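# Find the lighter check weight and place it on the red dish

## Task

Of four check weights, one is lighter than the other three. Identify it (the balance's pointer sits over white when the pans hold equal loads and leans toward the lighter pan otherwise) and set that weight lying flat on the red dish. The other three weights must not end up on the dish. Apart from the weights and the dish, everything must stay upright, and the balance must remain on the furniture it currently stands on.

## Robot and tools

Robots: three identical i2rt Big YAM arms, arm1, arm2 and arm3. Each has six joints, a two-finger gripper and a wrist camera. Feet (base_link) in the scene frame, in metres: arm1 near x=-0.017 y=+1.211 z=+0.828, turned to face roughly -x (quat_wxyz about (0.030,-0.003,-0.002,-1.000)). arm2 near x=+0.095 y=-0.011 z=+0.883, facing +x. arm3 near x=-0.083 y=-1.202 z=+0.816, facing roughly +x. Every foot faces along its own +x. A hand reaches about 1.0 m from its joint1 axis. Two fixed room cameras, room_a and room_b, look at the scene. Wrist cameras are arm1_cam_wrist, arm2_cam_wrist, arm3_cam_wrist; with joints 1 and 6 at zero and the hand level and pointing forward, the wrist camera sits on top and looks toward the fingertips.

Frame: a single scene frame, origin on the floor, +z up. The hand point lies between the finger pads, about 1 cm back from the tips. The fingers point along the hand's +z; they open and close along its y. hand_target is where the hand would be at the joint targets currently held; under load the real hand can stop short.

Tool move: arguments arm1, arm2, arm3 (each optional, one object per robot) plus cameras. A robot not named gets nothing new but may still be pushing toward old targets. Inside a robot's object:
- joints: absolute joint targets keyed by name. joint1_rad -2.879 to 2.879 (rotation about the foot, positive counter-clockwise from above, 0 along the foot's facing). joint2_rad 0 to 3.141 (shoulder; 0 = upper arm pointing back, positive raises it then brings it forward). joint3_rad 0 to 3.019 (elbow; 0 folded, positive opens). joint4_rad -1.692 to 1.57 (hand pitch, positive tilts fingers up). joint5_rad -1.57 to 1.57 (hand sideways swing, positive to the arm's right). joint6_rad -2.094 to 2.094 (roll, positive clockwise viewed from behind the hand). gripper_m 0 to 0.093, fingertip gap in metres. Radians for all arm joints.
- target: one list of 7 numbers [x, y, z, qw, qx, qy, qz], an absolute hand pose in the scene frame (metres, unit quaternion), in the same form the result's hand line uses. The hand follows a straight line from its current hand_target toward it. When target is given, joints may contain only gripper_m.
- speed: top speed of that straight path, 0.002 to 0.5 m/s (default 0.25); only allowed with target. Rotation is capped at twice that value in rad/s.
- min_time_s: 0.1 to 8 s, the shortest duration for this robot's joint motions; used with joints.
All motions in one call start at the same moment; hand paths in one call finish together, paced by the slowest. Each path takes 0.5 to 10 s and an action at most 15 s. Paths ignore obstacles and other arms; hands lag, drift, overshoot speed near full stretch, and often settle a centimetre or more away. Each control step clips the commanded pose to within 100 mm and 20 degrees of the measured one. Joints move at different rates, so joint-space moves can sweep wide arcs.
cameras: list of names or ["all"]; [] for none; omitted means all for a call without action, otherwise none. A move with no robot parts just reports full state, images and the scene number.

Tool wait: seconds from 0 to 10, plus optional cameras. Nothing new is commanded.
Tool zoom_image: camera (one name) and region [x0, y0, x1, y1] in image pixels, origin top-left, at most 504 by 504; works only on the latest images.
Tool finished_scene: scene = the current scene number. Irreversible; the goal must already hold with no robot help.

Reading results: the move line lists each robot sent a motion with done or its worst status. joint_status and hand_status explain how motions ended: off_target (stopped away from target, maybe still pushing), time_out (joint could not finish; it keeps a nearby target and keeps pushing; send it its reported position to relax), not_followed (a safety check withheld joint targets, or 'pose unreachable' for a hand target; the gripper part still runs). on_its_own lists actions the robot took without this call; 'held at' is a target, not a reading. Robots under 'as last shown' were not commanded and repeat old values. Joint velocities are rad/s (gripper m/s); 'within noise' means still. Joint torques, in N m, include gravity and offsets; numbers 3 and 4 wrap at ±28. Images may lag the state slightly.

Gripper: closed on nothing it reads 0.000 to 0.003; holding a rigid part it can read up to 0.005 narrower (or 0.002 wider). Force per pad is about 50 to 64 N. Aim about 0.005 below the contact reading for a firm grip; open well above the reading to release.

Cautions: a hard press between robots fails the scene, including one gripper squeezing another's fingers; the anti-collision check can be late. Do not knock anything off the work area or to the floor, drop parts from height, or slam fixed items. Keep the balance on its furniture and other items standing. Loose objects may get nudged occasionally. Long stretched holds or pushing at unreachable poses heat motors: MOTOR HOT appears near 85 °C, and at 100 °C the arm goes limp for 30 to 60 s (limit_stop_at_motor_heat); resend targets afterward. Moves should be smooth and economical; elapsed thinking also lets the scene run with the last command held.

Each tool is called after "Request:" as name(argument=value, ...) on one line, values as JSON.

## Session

Request:
move()

Request:
zoom_image(camera="room_a", region=[260, 190, 380, 290])

Request:
zoom_image(camera="room_b", region=[400, 200, 520, 310])

Scene clock: 0.00 s.
Joint torques (N m): no reading
Heat: arm1: hottest joint2_rad 35 °C; arm2: hottest joint2_rad 29 °C; arm3: hottest joint2_rad 34 °C.
Joint velocities: within noise
arm1.joint_positions: joint1_rad=+0.776 joint2_rad=+0.602 joint3_rad=+1.507 joint4_rad=-1.261 joint5_rad=+0.098 joint6_rad=+0.607 gripper_m=+0.09396
arm1.joint_status: not commanded
arm1.hand: x=-0.1701 y=+1.0660 z=+1.4453 quat_wxyz=(-0.349, -0.815, -0.066, +0.458) (m; scene frame)
arm1.hand_target: x=-0.1672 y=+1.0692 z=+1.4585 quat_wxyz=(-0.357, -0.807, -0.065, +0.467) (m; scene frame)
arm1.hand_status: not commanded
arm2.joint_positions: joint1_rad=+0.021 joint2_rad=+0.603 joint3_rad=+1.379 joint4_rad=-1.633 joint5_rad=-0.031 joint6_rad=+0.148 gripper_m=+0.09396
arm2.joint_status: not commanded
arm2.hand: x=-0.0901 y=-0.0176 z=+1.3638 quat_wxyz=(+0.028, +0.934, -0.076, -0.347) (m; scene frame)
arm2.hand_target: x=-0.0886 y=-0.0177 z=+1.3731 quat_wxyz=(+0.029, +0.930, -0.075, -0.358) (m; scene frame)
arm2.hand_status: not commanded
arm3.joint_positions: joint1_rad=+0.525 joint2_rad=+0.628 joint3_rad=+1.422 joint4_rad=-1.611 joint5_rad=-0.278 joint6_rad=-0.485 gripper_m=+0.09396
arm3.joint_status: not commanded
arm3.hand: x=-0.2389 y=-1.3139 z=+1.3216 quat_wxyz=(+0.100, +0.819, +0.423, -0.375) (m; scene frame)
arm3.hand_target: x=-0.2372 y=-1.3133 z=+1.3293 quat_wxyz=(+0.099, +0.815, +0.422, -0.384) (m; scene frame)
arm3.hand_status: not commanded
pictures: arm1_cam_wrist, arm2_cam_wrist, arm3_cam_wrist, room_a, room_b
camera_calibration:
arm1_cam_wrist: T_world_to_cam=[[-0.426578, 0.750242, -0.505142, -0.142259], [0.876534, 0.205232, -0.435395, 0.562627], [-0.22298, -0.628504, -0.74516, 1.8366], [0, 0, 0, 1]] pos_world=[-0.144322, 1.14557, 1.54166]
arm2_cam_wrist: T_world_to_cam=[[0.114776, 0.987548, -0.107587, 0.175562], [0.988832, -0.123942, -0.0827592, 0.205023], [-0.0950631, -0.0968864, -0.990745, 1.46502], [0, 0, 0, 1]] pos_world=[-0.0836141, -0.00602373, 1.48732]
arm3_cam_wrist: T_world_to_cam=[[-0.763962, 0.629021, 0.143855, 0.455582], [0.608574, 0.776494, -0.163383, 1.38403], [-0.214474, -0.0372722, -0.976018, 1.31615], [0, 0, 0, 1]] pos_world=[-0.211956, -1.3122, 1.44517]

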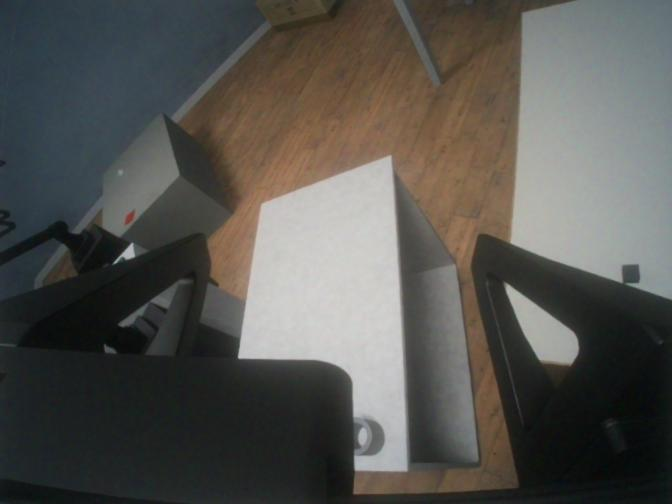

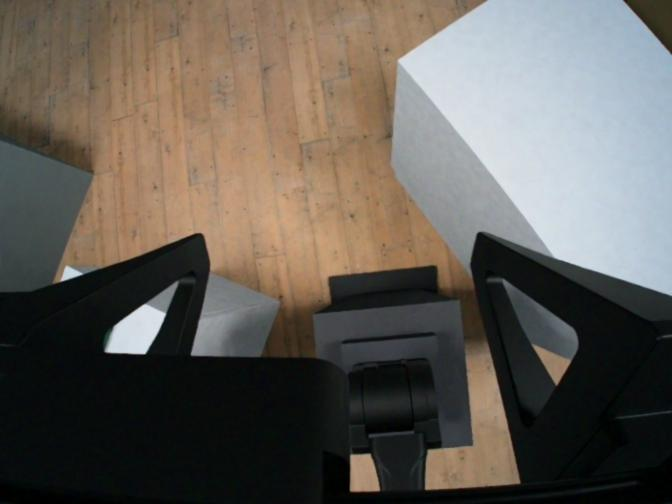

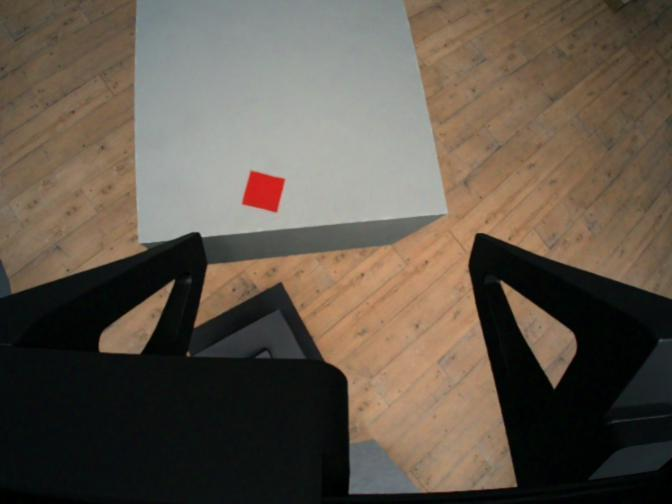

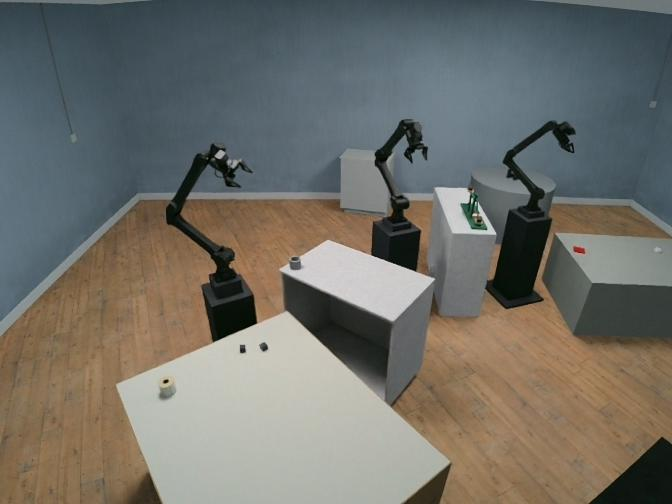

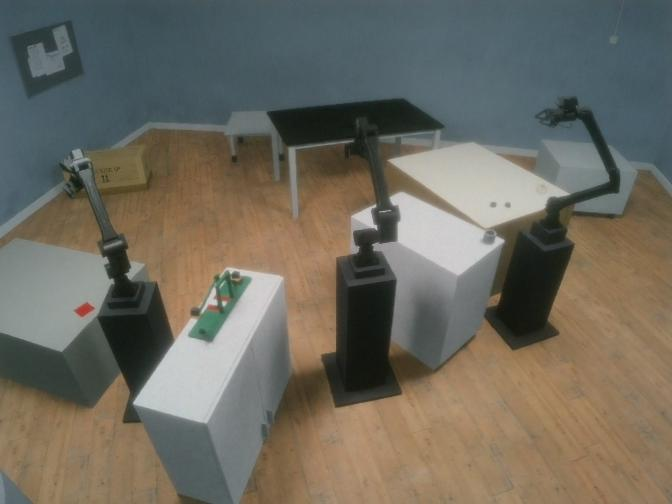

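Scaled by 4.200 from the camera's 672x504 image, which has a finer 960x720 frame.

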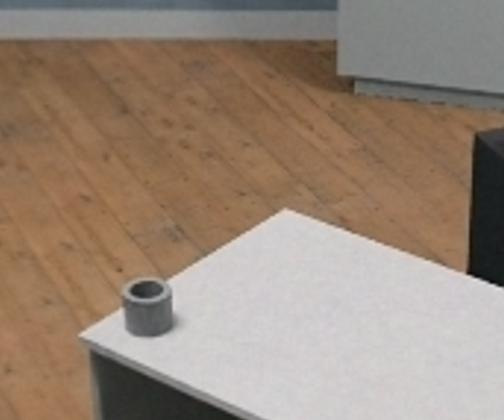

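Scaled by 4.200 from the camera's 672x504 image, which has a finer 960x720 frame.

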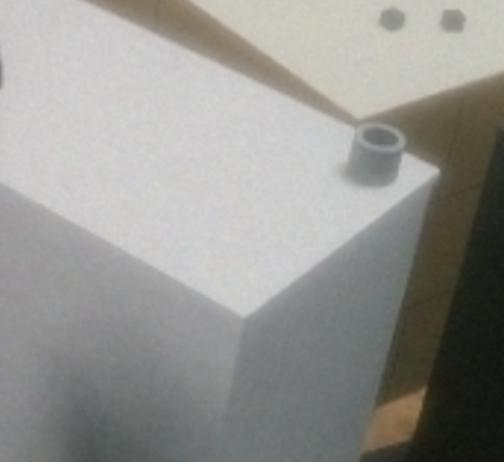

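Request:
zoom_image(camera="room_a", region=[430, 170, 510, 250])

Request:
zoom_image(camera="room_b", region=[170, 250, 270, 350])

Request:
zoom_image(camera="room_a", region=[540, 220, 672, 300])

Request:
zoom_image(camera="room_b", region=[40, 270, 140, 350])

Scaled by 6.300 from the camera's 672x504 image, which has a finer 960x720 frame.

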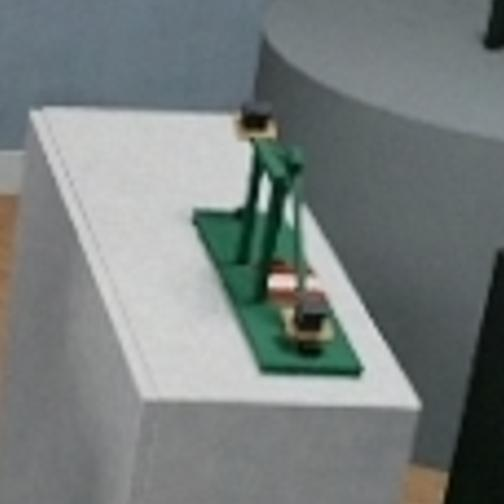

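Scaled by 5.040 from the camera's 672x504 image, which has a finer 960x720 frame.

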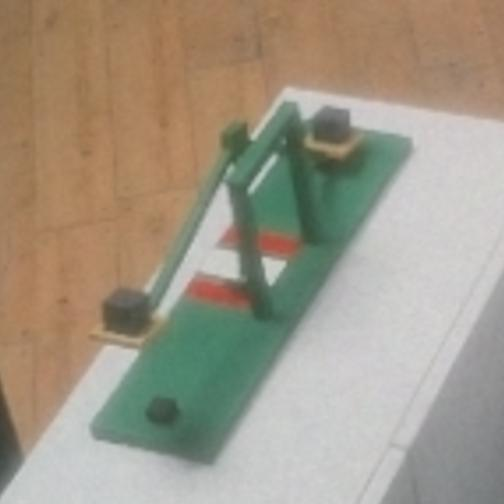

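Scaled by 3.818 from the camera's 672x504 image, which has a finer 960x720 frame.

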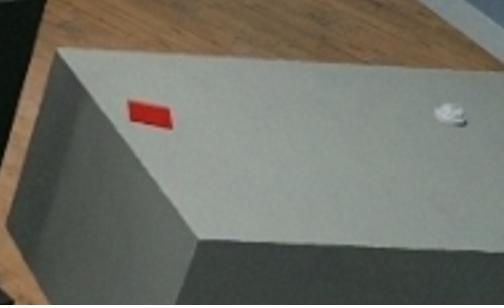

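Scaled by 5.040 from the camera's 672x504 image, which has a finer 960x720 frame.

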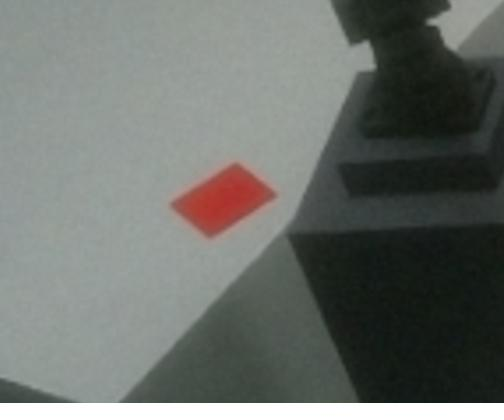

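Request:
move(arm3={"joints":{"joint1_rad":-2.16,"joint2_rad":1.588,"joint3_rad":1.60,"joint4_rad":-1.571,"joint5_rad":0,"joint6_rad":1.34}}, cameras=["arm3_cam_wrist","room_a","room_b"])

Request:
zoom_image(camera="room_b", region=[160, 220, 280, 340])

Scene clock: 4.30 s.
Joint torques (N m): arm1=[-0.26 2.49 10.04 2.17 0.11 -0.12] | arm2=[1.49 2.32 10.69 1.77 -0.03 0.07] | arm3=[-0.67 -16.56 8.64 0.18 0.07 0.04]
Heat: arm1: hottest joint2_rad 35 °C; arm2: hottest joint2_rad 29 °C; arm3: hottest joint2_rad 34 °C.
move: arm3 done
Joint velocities: within noise
arm1, arm2: as last shown
arm3.joint_positions: joint1_rad=-2.164 joint2_rad=+1.604 joint3_rad=+1.593 joint4_rad=-1.563 joint5_rad=+0.002 joint6_rad=+1.332 gripper_m=+0.09400
arm3.joint_status: all done
arm3.hand: x=+0.2543 y=-0.8548 z=+1.0696 quat_wxyz=(+0.005, -0.260, -0.966, +0.000) (m; scene frame)
arm3.hand_target: x=+0.2513 y=-0.8549 z=+1.0797 quat_wxyz=(+0.002, -0.262, -0.965, -0.007) (m; scene frame)
arm3.hand_status: not commanded
pictures: arm3_cam_wrist, room_a, room_b
camera_calibration:
arm3_cam_wrist: T_world_to_cam=[[-0.512101, -0.858921, 0.00282845, -0.605294], [-0.693291, 0.415289, 0.588968, -0.0961581], [-0.507051, 0.29965, -0.808151, 1.37609], [0, 0, 0, 1]] pos_world=[0.32111, -0.89231, 1.17043]

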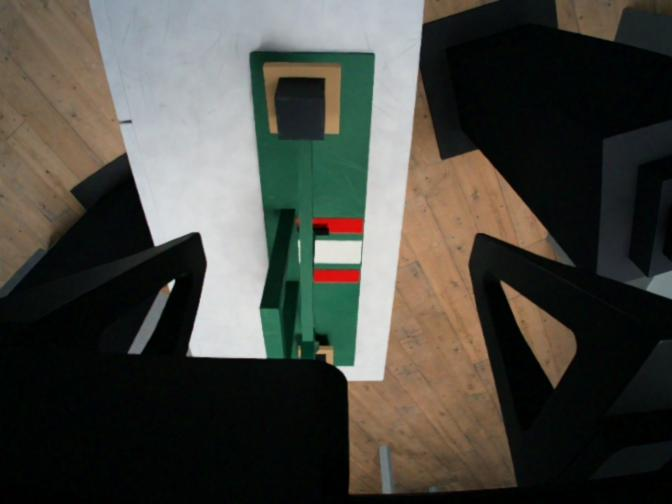

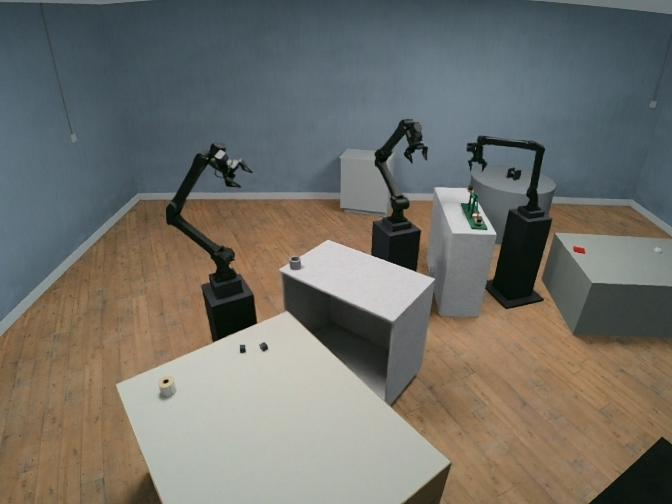

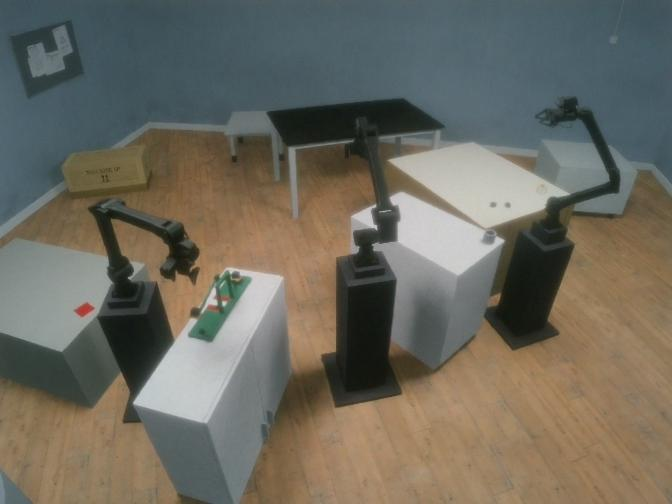

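Scaled by 4.200 from the camera's 672x504 image, which has a finer 960x720 frame.

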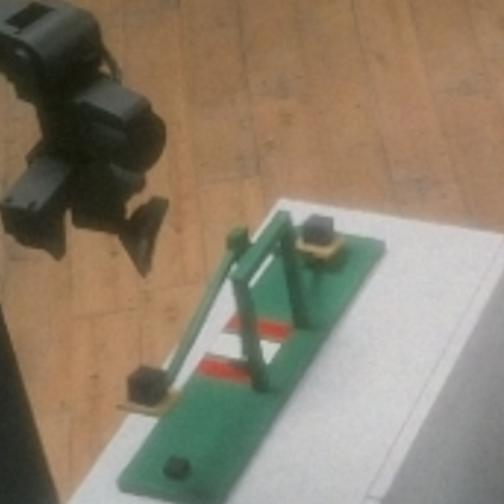

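Request:
zoom_image(camera="arm3_cam_wrist", region=[240, 50, 380, 160])

Scaled by 3.600 from the camera's 672x504 image, which has a finer 960x720 frame.

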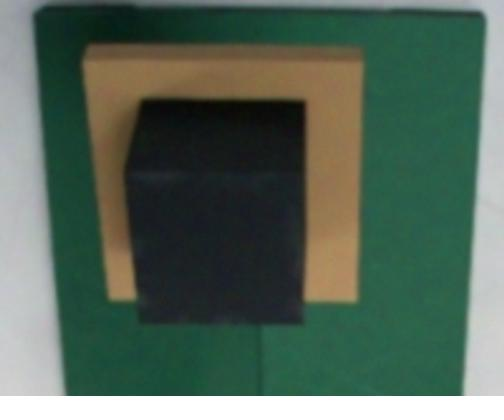

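Request:
move(arm3={"target":[0.265,-0.831,0.995,0,0.267,0.963,0],"speed":0.2}, cameras=["arm3_cam_wrist","room_b"])

Request:
zoom_image(camera="room_b", region=[160, 220, 280, 340])

Scene clock: 6.23 s.
Joint torques (N m): arm1=[-0.03 2.9 9.95 2.13 0.07 -0.13] | arm2=[1.49 2.08 10.76 1.8 -0.03 0.09] | arm3=[-0.38 -14.62 8.05 0.81 0.23 0.08]
Heat: arm1: hottest joint2_rad 35 °C; arm2: hottest joint2_rad 29 °C; arm3: hottest joint2_rad 34 °C.
move: arm3 off_target
Joint velocities: within noise
arm1, arm2: as last shown
arm3.joint_positions: joint1_rad=-2.152 joint2_rad=+1.662 joint3_rad=+1.495 joint4_rad=-1.390 joint5_rad=+0.008 joint6_rad=+1.357 gripper_m=+0.09400
arm3.joint_status: not commanded
arm3.hand: x=+0.2644 y=-0.8360 z=+1.0052 quat_wxyz=(-0.001, -0.266, -0.964, -0.006) (m; scene frame)
arm3.hand_target: x=+0.2648 y=-0.8312 z=+0.9950 quat_wxyz=(+0.000, -0.267, -0.964, +0.000) (m; scene frame)
arm3.hand_status: off_target (0.011 m and 0.7 deg from the pose sent, 0.079 m and 1.0 deg at the start)
pictures: arm3_cam_wrist, room_b
camera_calibration:
arm3_cam_wrist: T_world_to_cam=[[-0.522571, -0.852502, -0.0126442, -0.559996], [-0.697578, 0.418984, 0.581237, -0.0470911], [-0.490208, 0.312558, -0.813636, 1.3353], [0, 0, 0, 1]] pos_world=[0.329085, -0.875024, 1.10673]

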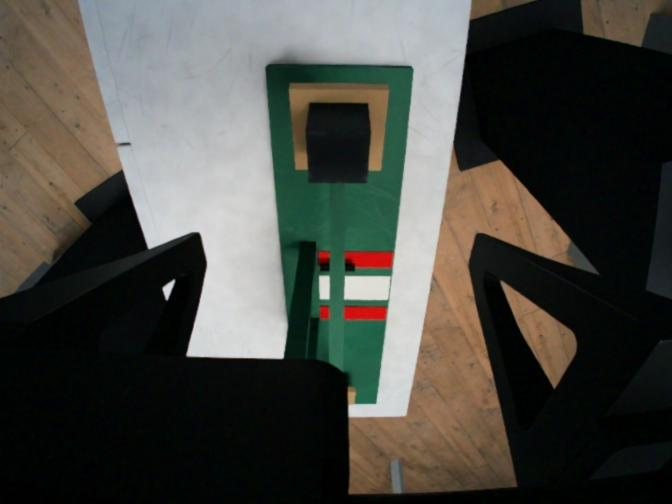

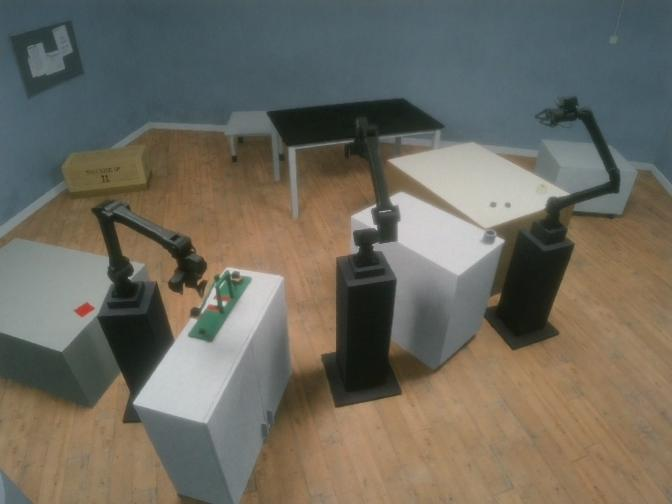

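Scaled by 4.200 from the camera's 672x504 image, which has a finer 960x720 frame.

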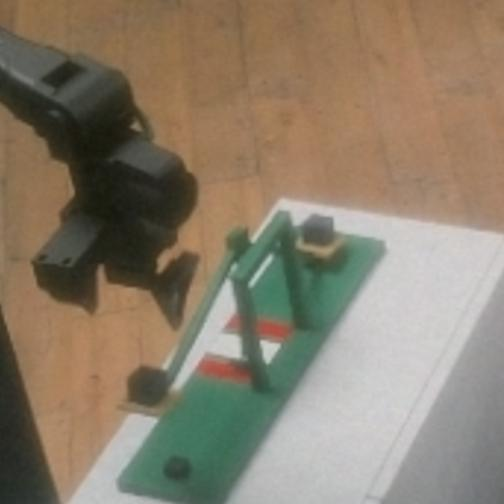

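Request:
move(arm3={"target":[0.266,-0.829,0.945,0,0.267,0.963,0],"speed":0.12}, cameras=["arm3_cam_wrist","room_b"])

Request:
zoom_image(camera="room_b", region=[160, 220, 280, 340])

Scene clock: 7.83 s.
Joint torques (N m): arm1=[-0.44 3.08 10.02 2.21 0.1 -0.14] | arm2=[1.44 2.2 10.74 1.78 -0.03 0.09] | arm3=[-0.38 -14.56 7.64 0.84 0.23 0.05]
Heat: arm1: hottest joint2_rad 35 °C; arm2: hottest joint2_rad 29 °C; arm3: hottest joint2_rad 35 °C.
move: arm3 off_target
Joint velocities: within noise
arm1, arm2: as last shown
arm3.joint_positions: joint1_rad=-2.152 joint2_rad=+1.695 joint3_rad=+1.413 joint4_rad=-1.267 joint5_rad=+0.008 joint6_rad=+1.357 gripper_m=+0.09400
arm3.joint_status: not commanded
arm3.hand: x=+0.2669 y=-0.8326 z=+0.9590 quat_wxyz=(-0.003, -0.266, -0.964, -0.009) (m; scene frame)
arm3.hand_target: x=+0.2658 y=-0.8293 z=+0.9452 quat_wxyz=(+0.000, -0.267, -0.964, +0.000) (m; scene frame)
arm3.hand_status: off_target (0.014 m and 1.2 deg from the pose sent, 0.061 m and 0.7 deg at the start)
pictures: arm3_cam_wrist, room_b
camera_calibration:
arm3_cam_wrist: T_world_to_cam=[[-0.522892, -0.852144, -0.0208485, -0.548181], [-0.700708, 0.415783, 0.57977, -0.0203076], [-0.48538, 0.317766, -0.814513, 1.30175], [0, 0, 0, 1]] pos_world=[0.330974, -0.872337, 1.06064]

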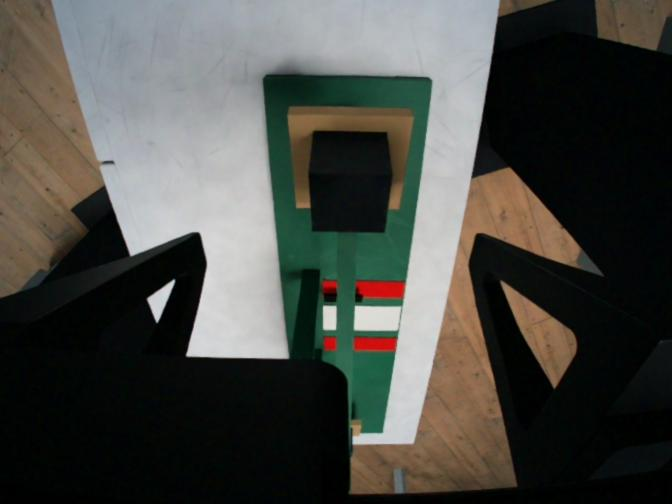

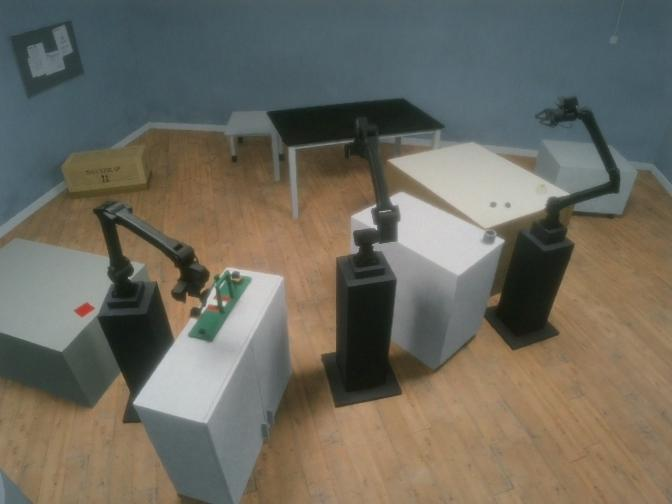

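Scaled by 4.200 from the camera's 672x504 image, which has a finer 960x720 frame.

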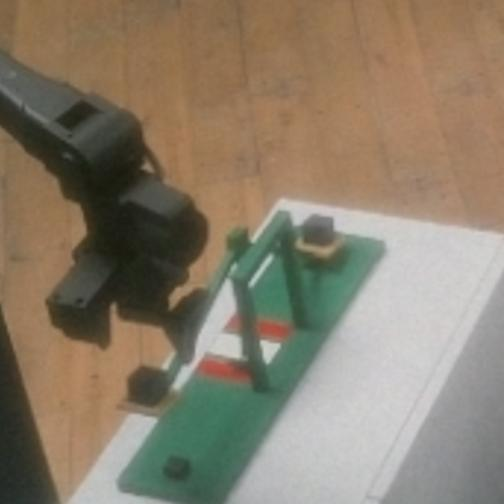

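Request:
move(arm3={"target":[0.261,-0.831,0.886,0,0.267,0.963,0],"speed":0.1}, cameras=["arm3_cam_wrist","room_b"])

Request:
zoom_image(camera="room_b", region=[160, 220, 280, 340])

Request:
zoom_image(camera="arm3_cam_wrist", region=[190, 130, 490, 365])

Scene clock: 9.57 s.
Joint torques (N m): arm1=[-0.44 2.96 10.03 2.09 0.1 -0.14] | arm2=[1.26 2.26 10.76 1.76 -0.02 0.08] | arm3=[-0.38 -14.62 7.23 0.88 0.23 0.05]
Heat: arm1: hottest joint2_rad 35 °C; arm2: hottest joint3_rad 30 °C; arm3: hottest joint2_rad 35 °C.
move: arm3 off_target
Joint velocities: within noise
arm1, arm2: as last shown
arm3.joint_positions: joint1_rad=-2.149 joint2_rad=+1.740 joint3_rad=+1.310 joint4_rad=-1.117 joint5_rad=+0.008 joint6_rad=+1.360 gripper_m=+0.09400
arm3.joint_status: not commanded
arm3.hand: x=+0.2636 y=-0.8336 z=+0.9005 quat_wxyz=(-0.004, -0.267, -0.964, -0.010) (m; scene frame)
arm3.hand_target: x=+0.2608 y=-0.8313 z=+0.8863 quat_wxyz=(+0.000, -0.267, -0.964, +0.000) (m; scene frame)
arm3.hand_status: off_target (0.015 m and 1.2 deg from the pose sent, 0.073 m and 1.1 deg at the start)
pictures: arm3_cam_wrist, room_b
camera_calibration:
arm3_cam_wrist: T_world_to_cam=[[-0.523849, -0.85152, -0.0222846, -0.549902], [-0.700954, 0.416062, 0.579271, 0.0124922], [-0.483989, 0.319071, -0.81483, 1.25392], [0, 0, 0, 1]] pos_world=[0.327572, -0.873538, 1.00224]

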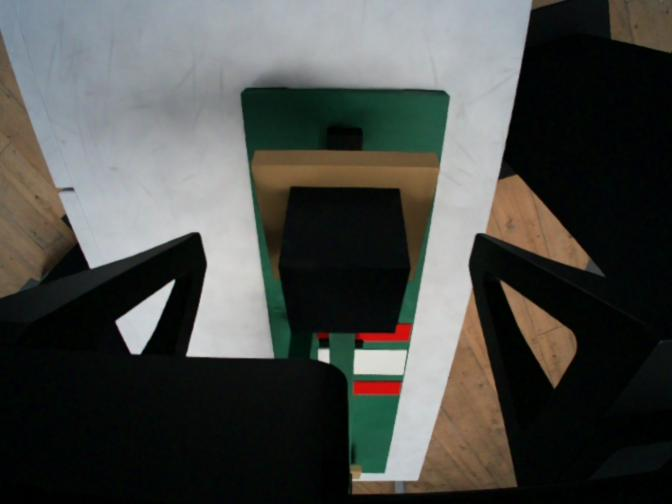

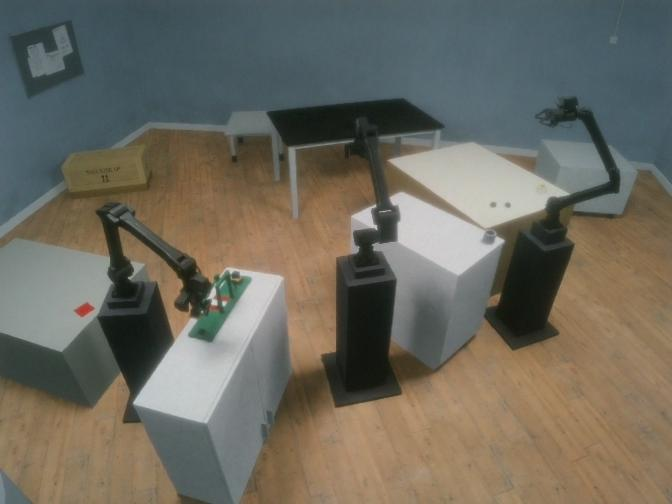

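Scaled by 4.200 from the camera's 672x504 image, which has a finer 960x720 frame.

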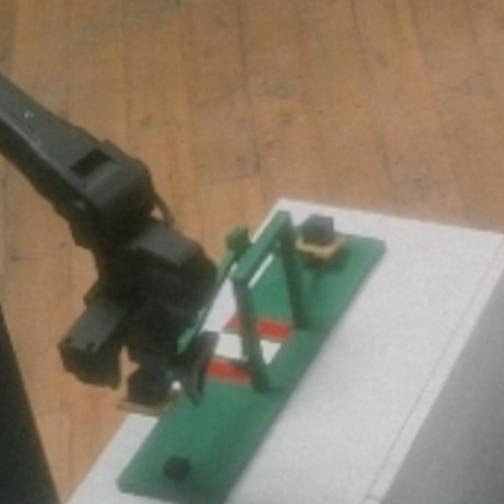

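Scaled by 1.680 from the camera's 672x504 image, which has a finer 960x720 frame.

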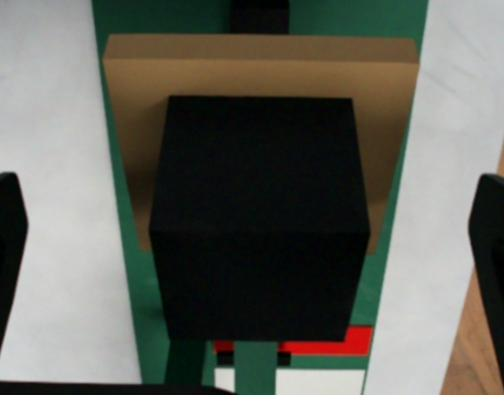

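Request:
move(arm3={"target":[0.2655,-0.834,0.899,0,0.267,0.963,0],"speed":0.1})

Request:
move(arm3={"joints":{"gripper_m":0.022}}, cameras=["arm3_cam_wrist","room_b"])

Request:
zoom_image(camera="room_b", region=[160, 220, 280, 340])

Scene clock: 10.97 s.
Joint torques (N m): arm1=[-0.15 2.37 9.94 2.18 0.11 -0.15] | arm2=[1.61 2.2 10.81 1.78 -0.03 0.08] | arm3=[-1.26 -15.44 8.77 0.24 0.22 -0.06]
Heat: arm1: hottest joint2_rad 35 °C; arm2: hottest joint3_rad 30 °C; arm3: hottest joint2_rad 35 °C.
move: arm3 done
Joint velocities: within noise
arm1, arm2: as last shown
arm3.joint_positions: joint1_rad=-2.149 joint2_rad=+1.740 joint3_rad=+1.310 joint4_rad=-1.133 joint5_rad=+0.008 joint6_rad=+1.360 gripper_m=+0.09400
arm3.joint_status: not commanded
arm3.hand: x=+0.2611 y=-0.8364 z=+0.9005 quat_wxyz=(+0.000, -0.267, -0.964, -0.003) (m; scene frame)
arm3.hand_target: x=+0.2655 y=-0.8341 z=+0.8990 quat_wxyz=(+0.000, -0.267, -0.964, +0.000) (m; scene frame)
arm3.hand_status: done (0.005 m and 0.4 deg from the pose sent, 0.002 m and 1.2 deg at the start)
pictures: none

Scene clock: 11.63 s.
Joint torques (N m): arm1=[-0.32 2.55 9.85 2.15 0.08 -0.16] | arm2=[1.26 2.37 10.73 1.83 -0.03 0.1] | arm3=[-1.14 -15.56 8.79 0.18 0.21 -0.06]
Heat: arm1: hottest joint2_rad 35 °C; arm2: hottest joint3_rad 30 °C; arm3: hottest joint2_rad 35 °C.
move: arm3 off_target
Joint velocities: within noise
arm1, arm2: as last shown
arm3.joint_positions: joint1_rad=-2.149 joint2_rad=+1.740 joint3_rad=+1.310 joint4_rad=-1.132 joint5_rad=+0.008 joint6_rad=+1.360 gripper_m=+0.04424
arm3.joint_status: gripper_m off_target (ended at +0.04427, target +0.02200)
arm3.hand: x=+0.2613 y=-0.8362 z=+0.9005 quat_wxyz=(-0.001, -0.267, -0.964, -0.004) (m; scene frame)
arm3.hand_target: x=+0.2654 y=-0.8341 z=+0.8989 quat_wxyz=(+0.000, -0.267, -0.964, +0.000) (m; scene frame)
arm3.hand_status: not commanded
pictures: arm3_cam_wrist, room_b
camera_calibration:
arm3_cam_wrist: T_world_to_cam=[[-0.523584, -0.851932, -0.00842015, -0.566231], [-0.695753, 0.421853, 0.581349, 0.013604], [-0.491718, 0.310244, -0.81361, 1.24705], [0, 0, 0, 1]] pos_world=[0.326191, -0.875017, 1.00193]

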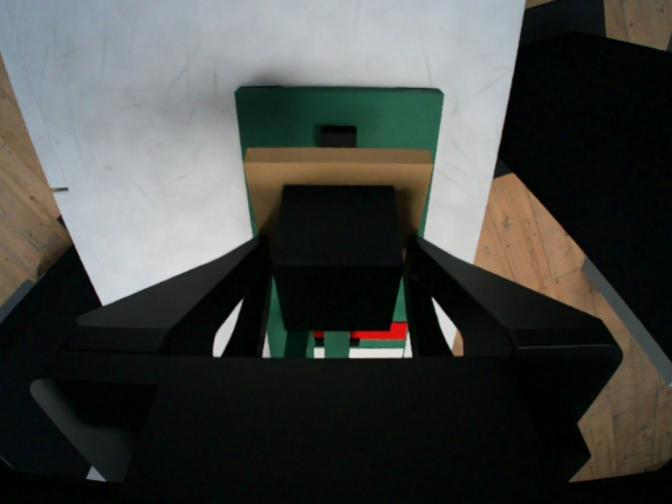

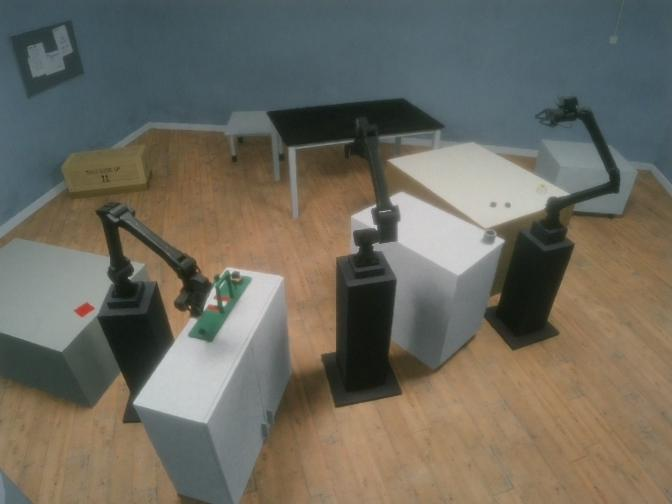

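Scaled by 4.200 from the camera's 672x504 image, which has a finer 960x720 frame.

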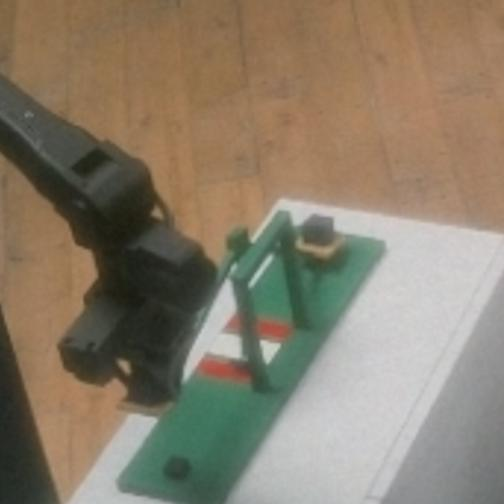

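Request:
move(arm3={"joints":{"gripper_m":0.09}})

Request:
move(arm3={"target":[0.245,-0.824,0.874,0,0.267,0.963,0],"speed":0.08}, cameras=["arm3_cam_wrist","room_b"])

Request:
zoom_image(camera="room_b", region=[160, 220, 280, 340])

Scene clock: 13.03 s.
Joint torques (N m): arm1=[-0.21 2.73 9.83 2.09 0.11 -0.19] | arm2=[1.49 2.26 10.71 1.72 -0.04 0.09] | arm3=[-1.2 -15.44 8.75 0.25 0.2 -0.07]
Heat: arm1: hottest joint2_rad 35 °C; arm2: hottest joint3_rad 30 °C; arm3: hottest joint2_rad 35 °C.
move: arm3 done
Joint velocities: within noise
arm1, arm2: as last shown
arm3.joint_positions: joint1_rad=-2.149 joint2_rad=+1.740 joint3_rad=+1.310 joint4_rad=-1.134 joint5_rad=+0.008 joint6_rad=+1.360 gripper_m=+0.08984
arm3.joint_status: all done
arm3.hand: x=+0.2609 y=-0.8366 z=+0.9005 quat_wxyz=(+0.000, -0.267, -0.964, -0.003) (m; scene frame)
arm3.hand_target: x=+0.2654 y=-0.8341 z=+0.8989 quat_wxyz=(+0.000, -0.267, -0.964, +0.000) (m; scene frame)
arm3.hand_status: not commanded
pictures: none

Scene clock: 14.13 s.
Joint torques (N m): arm1=[-0.32 3.02 9.95 2.14 0.09 -0.14] | arm2=[1.55 2.37 10.8 1.77 -0.03 0.07] | arm3=[-0.67 -14.39 6.97 0.83 0.21 0.08]
Heat: arm1: hottest joint2_rad 35 °C; arm2: hottest joint3_rad 31 °C; arm3: hottest joint2_rad 35 °C.
move: arm3 off_target
Joint velocities: within noise
arm1.joint_positions: joint1_rad=+0.776 joint2_rad=+0.602 joint3_rad=+1.507 joint4_rad=-1.261 joint5_rad=+0.098 joint6_rad=+0.607 gripper_m=+0.09396
arm1.joint_status: not commanded
arm1.hand: x=-0.1701 y=+1.0660 z=+1.4453 quat_wxyz=(-0.349, -0.815, -0.066, +0.458) (m; scene frame)
arm1.hand_target: x=-0.1672 y=+1.0692 z=+1.4585 quat_wxyz=(-0.357, -0.807, -0.065, +0.467) (m; scene frame)
arm1.hand_status: not commanded
arm2.joint_positions: joint1_rad=+0.021 joint2_rad=+0.603 joint3_rad=+1.379 joint4_rad=-1.633 joint5_rad=-0.031 joint6_rad=+0.148 gripper_m=+0.09396
arm2.joint_status: not commanded
arm2.hand: x=-0.0901 y=-0.0176 z=+1.3638 quat_wxyz=(+0.028, +0.934, -0.076, -0.347) (m; scene frame)
arm2.hand_target: x=-0.0886 y=-0.0177 z=+1.3731 quat_wxyz=(+0.029, +0.930, -0.075, -0.358) (m; scene frame)
arm2.hand_status: not commanded
arm3.joint_positions: joint1_rad=-2.113 joint2_rad=+1.740 joint3_rad=+1.279 joint4_rad=-1.083 joint5_rad=+0.008 joint6_rad=+1.393 gripper_m=+0.08993
arm3.joint_status: not commanded
arm3.hand: x=+0.2472 y=-0.8242 z=+0.8902 quat_wxyz=(-0.005, -0.265, -0.964, -0.012) (m; scene frame)
arm3.hand_target: x=+0.2448 y=-0.8243 z=+0.8744 quat_wxyz=(+0.000, -0.267, -0.964, +0.000) (m; scene frame)
arm3.hand_status: off_target (0.016 m and 1.5 deg from the pose sent, 0.033 m and 0.3 deg at the start)
pictures: arm3_cam_wrist, room_b
camera_calibration:
arm3_cam_wrist: T_world_to_cam=[[-0.520287, -0.853583, -0.0264196, -0.549656], [-0.704076, 0.411239, 0.57893, 0.000160819], [-0.4833, 0.319811, -0.814949, 1.23511], [0, 0, 0, 1]] pos_world=[0.311065, -0.864246, 0.991939]

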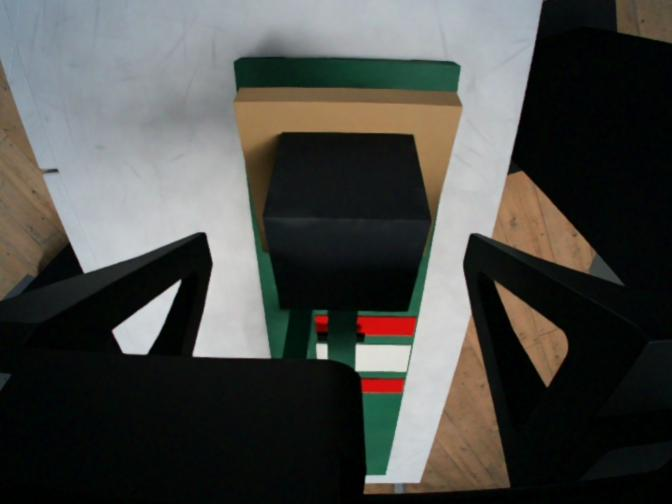

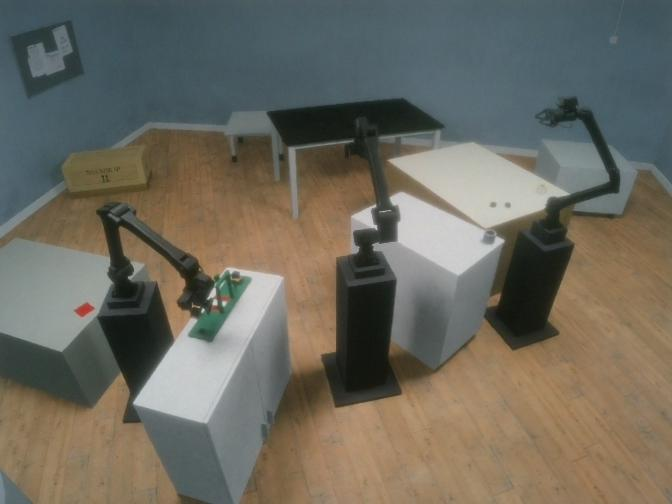

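Scaled by 4.200 from the camera's 672x504 image, which has a finer 960x720 frame.

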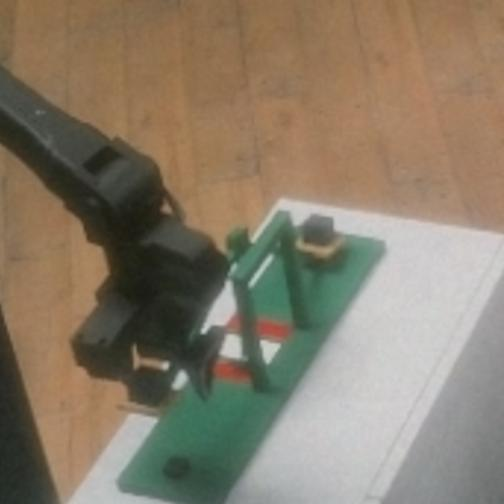

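Request:
move(arm3={"joints":{"gripper_m":0.033}}, cameras=["arm3_cam_wrist","room_b"])

Request:
zoom_image(camera="room_b", region=[160, 220, 280, 340])

Scene clock: 15.30 s.
Joint torques (N m): arm1=[-0.5 3.08 10.02 2.18 0.05 -0.15] | arm2=[1.32 2.32 10.76 1.74 -0.04 0.09] | arm3=[-1.26 -14.62 7.58 0.9 0.32 0.04]
Heat: arm1: hottest joint2_rad 35 °C; arm2: hottest joint3_rad 31 °C; arm3: hottest joint2_rad 35 °C.
move: arm3 done
Joint velocities: within noise
arm1, arm2: as last shown
arm3.joint_positions: joint1_rad=-2.106 joint2_rad=+1.744 joint3_rad=+1.270 joint4_rad=-1.085 joint5_rad=+0.006 joint6_rad=+1.394 gripper_m=+0.03312
arm3.joint_status: all done
arm3.hand: x=+0.2414 y=-0.8252 z=+0.8851 quat_wxyz=(+0.000, -0.262, -0.965, -0.006) (m; scene frame)
arm3.hand_target: x=+0.2447 y=-0.8244 z=+0.8744 quat_wxyz=(+0.000, -0.267, -0.964, +0.000) (m; scene frame)
arm3.hand_status: not commanded
pictures: arm3_cam_wrist, room_b
camera_calibration:
arm3_cam_wrist: T_world_to_cam=[[-0.516086, -0.856448, -0.0123062, -0.569409], [-0.699385, 0.41306, 0.583304, -0.00408826], [-0.494486, 0.309641, -0.812161, 1.22027], [0, 0, 0, 1]] pos_world=[0.306685, -0.863828, 0.986436]

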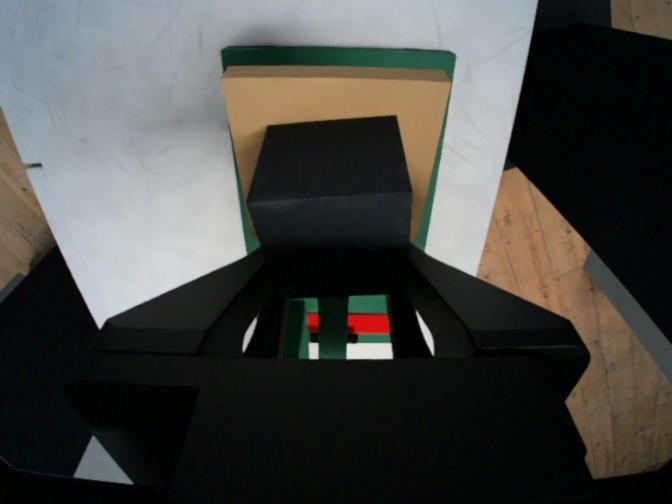

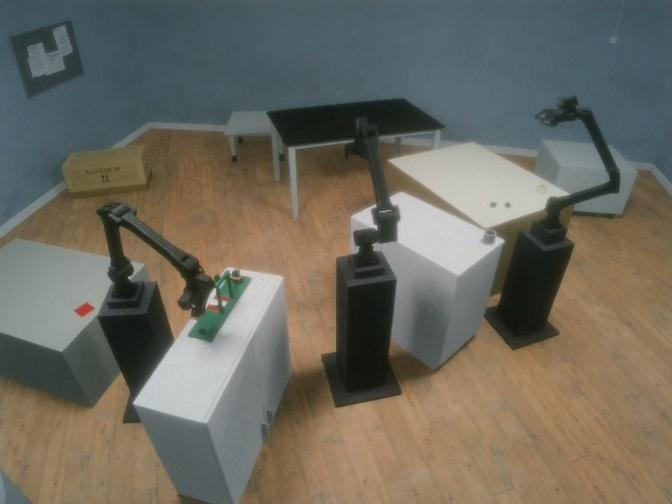

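Scaled by 4.200 from the camera's 672x504 image, which has a finer 960x720 frame.

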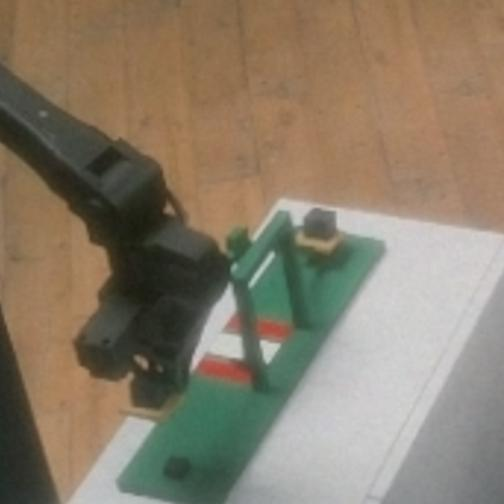

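Request:
zoom_image(camera="arm3_cam_wrist", region=[200, 100, 470, 370])

Request:
zoom_image(camera="room_b", region=[175, 275, 235, 335])

Scaled by 1.867 from the camera's 672x504 image, which has a finer 960x720 frame.

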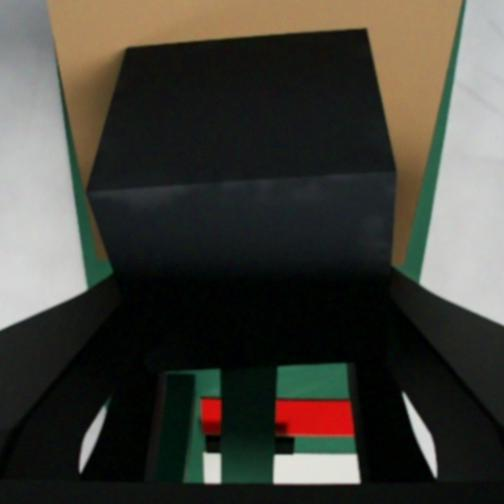

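Scaled by 8.400 from the camera's 672x504 image, which has a finer 960x720 frame.

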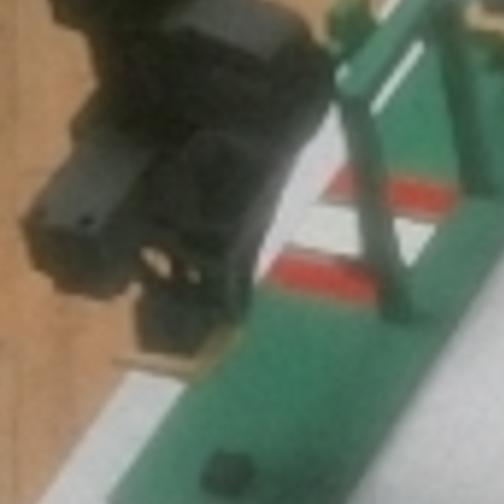

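Request:
wait(seconds=0.3, cameras=["arm3_cam_wrist","room_b"])

Request:
zoom_image(camera="arm3_cam_wrist", region=[200, 100, 470, 370])

Request:
zoom_image(camera="room_b", region=[175, 275, 235, 335])

Scene clock: 17.23 s.
Joint torques (N m): arm1=[-0.26 3.08 9.88 2.13 0.1 -0.12] | arm2=[1.67 2.43 10.74 1.77 -0.04 0.08] | arm3=[-1.32 -14.62 7.57 0.88 0.32 0.03]
Heat: arm1: hottest joint3_rad 36 °C; arm2: hottest joint3_rad 31 °C; arm3: hottest joint2_rad 35 °C.
Joint velocities: within noise
arm1.joint_positions: joint1_rad=+0.776 joint2_rad=+0.602 joint3_rad=+1.507 joint4_rad=-1.261 joint5_rad=+0.098 joint6_rad=+0.607 gripper_m=+0.09396
arm1.joint_status: not commanded
arm1.hand: x=-0.1701 y=+1.0660 z=+1.4453 quat_wxyz=(-0.349, -0.815, -0.066, +0.458) (m; scene frame)
arm1.hand_target: x=-0.1672 y=+1.0692 z=+1.4585 quat_wxyz=(-0.357, -0.807, -0.065, +0.467) (m; scene frame)
arm1.hand_status: not commanded
arm2.joint_positions: joint1_rad=+0.021 joint2_rad=+0.603 joint3_rad=+1.379 joint4_rad=-1.633 joint5_rad=-0.031 joint6_rad=+0.148 gripper_m=+0.09396
arm2.joint_status: not commanded
arm2.hand: x=-0.0901 y=-0.0176 z=+1.3638 quat_wxyz=(+0.028, +0.934, -0.076, -0.347) (m; scene frame)
arm2.hand_target: x=-0.0886 y=-0.0177 z=+1.3731 quat_wxyz=(+0.029, +0.930, -0.075, -0.358) (m; scene frame)
arm2.hand_status: not commanded
arm3.joint_positions: joint1_rad=-2.106 joint2_rad=+1.744 joint3_rad=+1.270 joint4_rad=-1.085 joint5_rad=+0.006 joint6_rad=+1.394 gripper_m=+0.03310
arm3.joint_status: all done
arm3.hand: x=+0.2414 y=-0.8252 z=+0.8851 quat_wxyz=(+0.000, -0.262, -0.965, -0.006) (m; scene frame)
arm3.hand_target: x=+0.2447 y=-0.8244 z=+0.8744 quat_wxyz=(+0.000, -0.267, -0.964, +0.000) (m; scene frame)
arm3.hand_status: not commanded
wait: 0.30 s; at rest from the start
pictures: arm3_cam_wrist, room_b
camera_calibration:
arm3_cam_wrist: T_world_to_cam=[[-0.516086, -0.856448, -0.0123062, -0.569409], [-0.699385, 0.41306, 0.583304, -0.00408826], [-0.494486, 0.309641, -0.812161, 1.22027], [0, 0, 0, 1]] pos_world=[0.306685, -0.863828, 0.986436]

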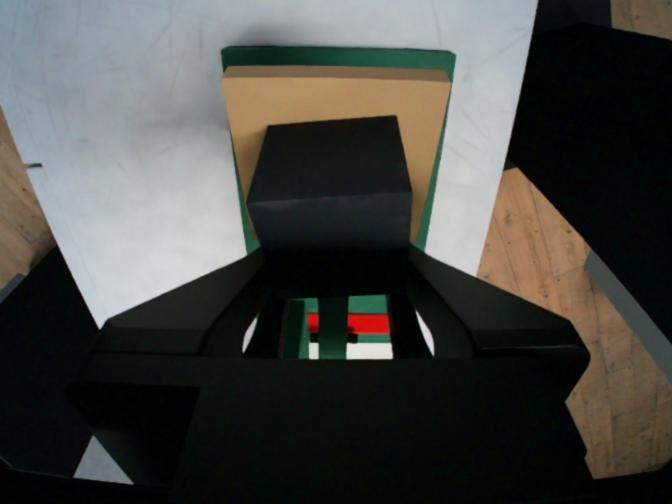

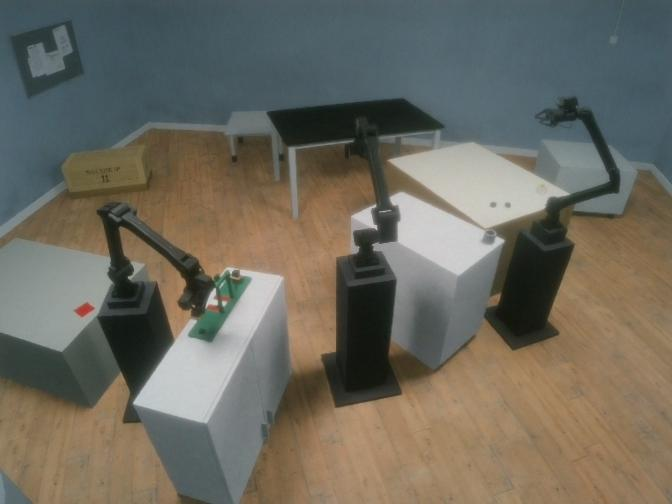

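Scaled by 1.867 from the camera's 672x504 image, which has a finer 960x720 frame.

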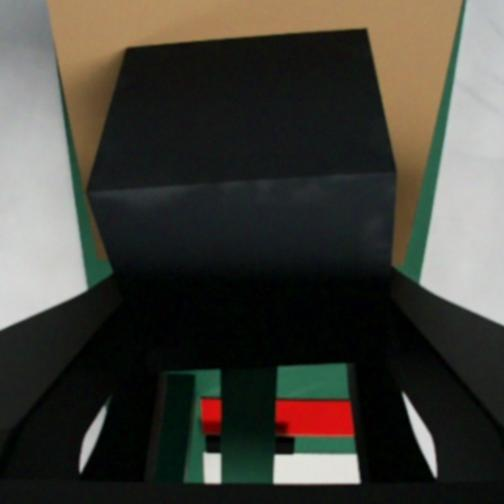

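Scaled by 8.400 from the camera's 672x504 image, which has a finer 960x720 frame.

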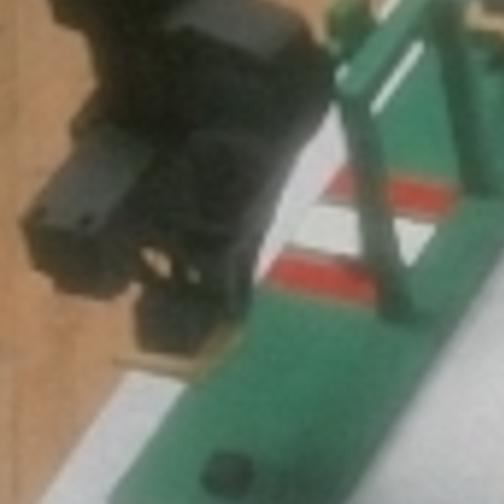

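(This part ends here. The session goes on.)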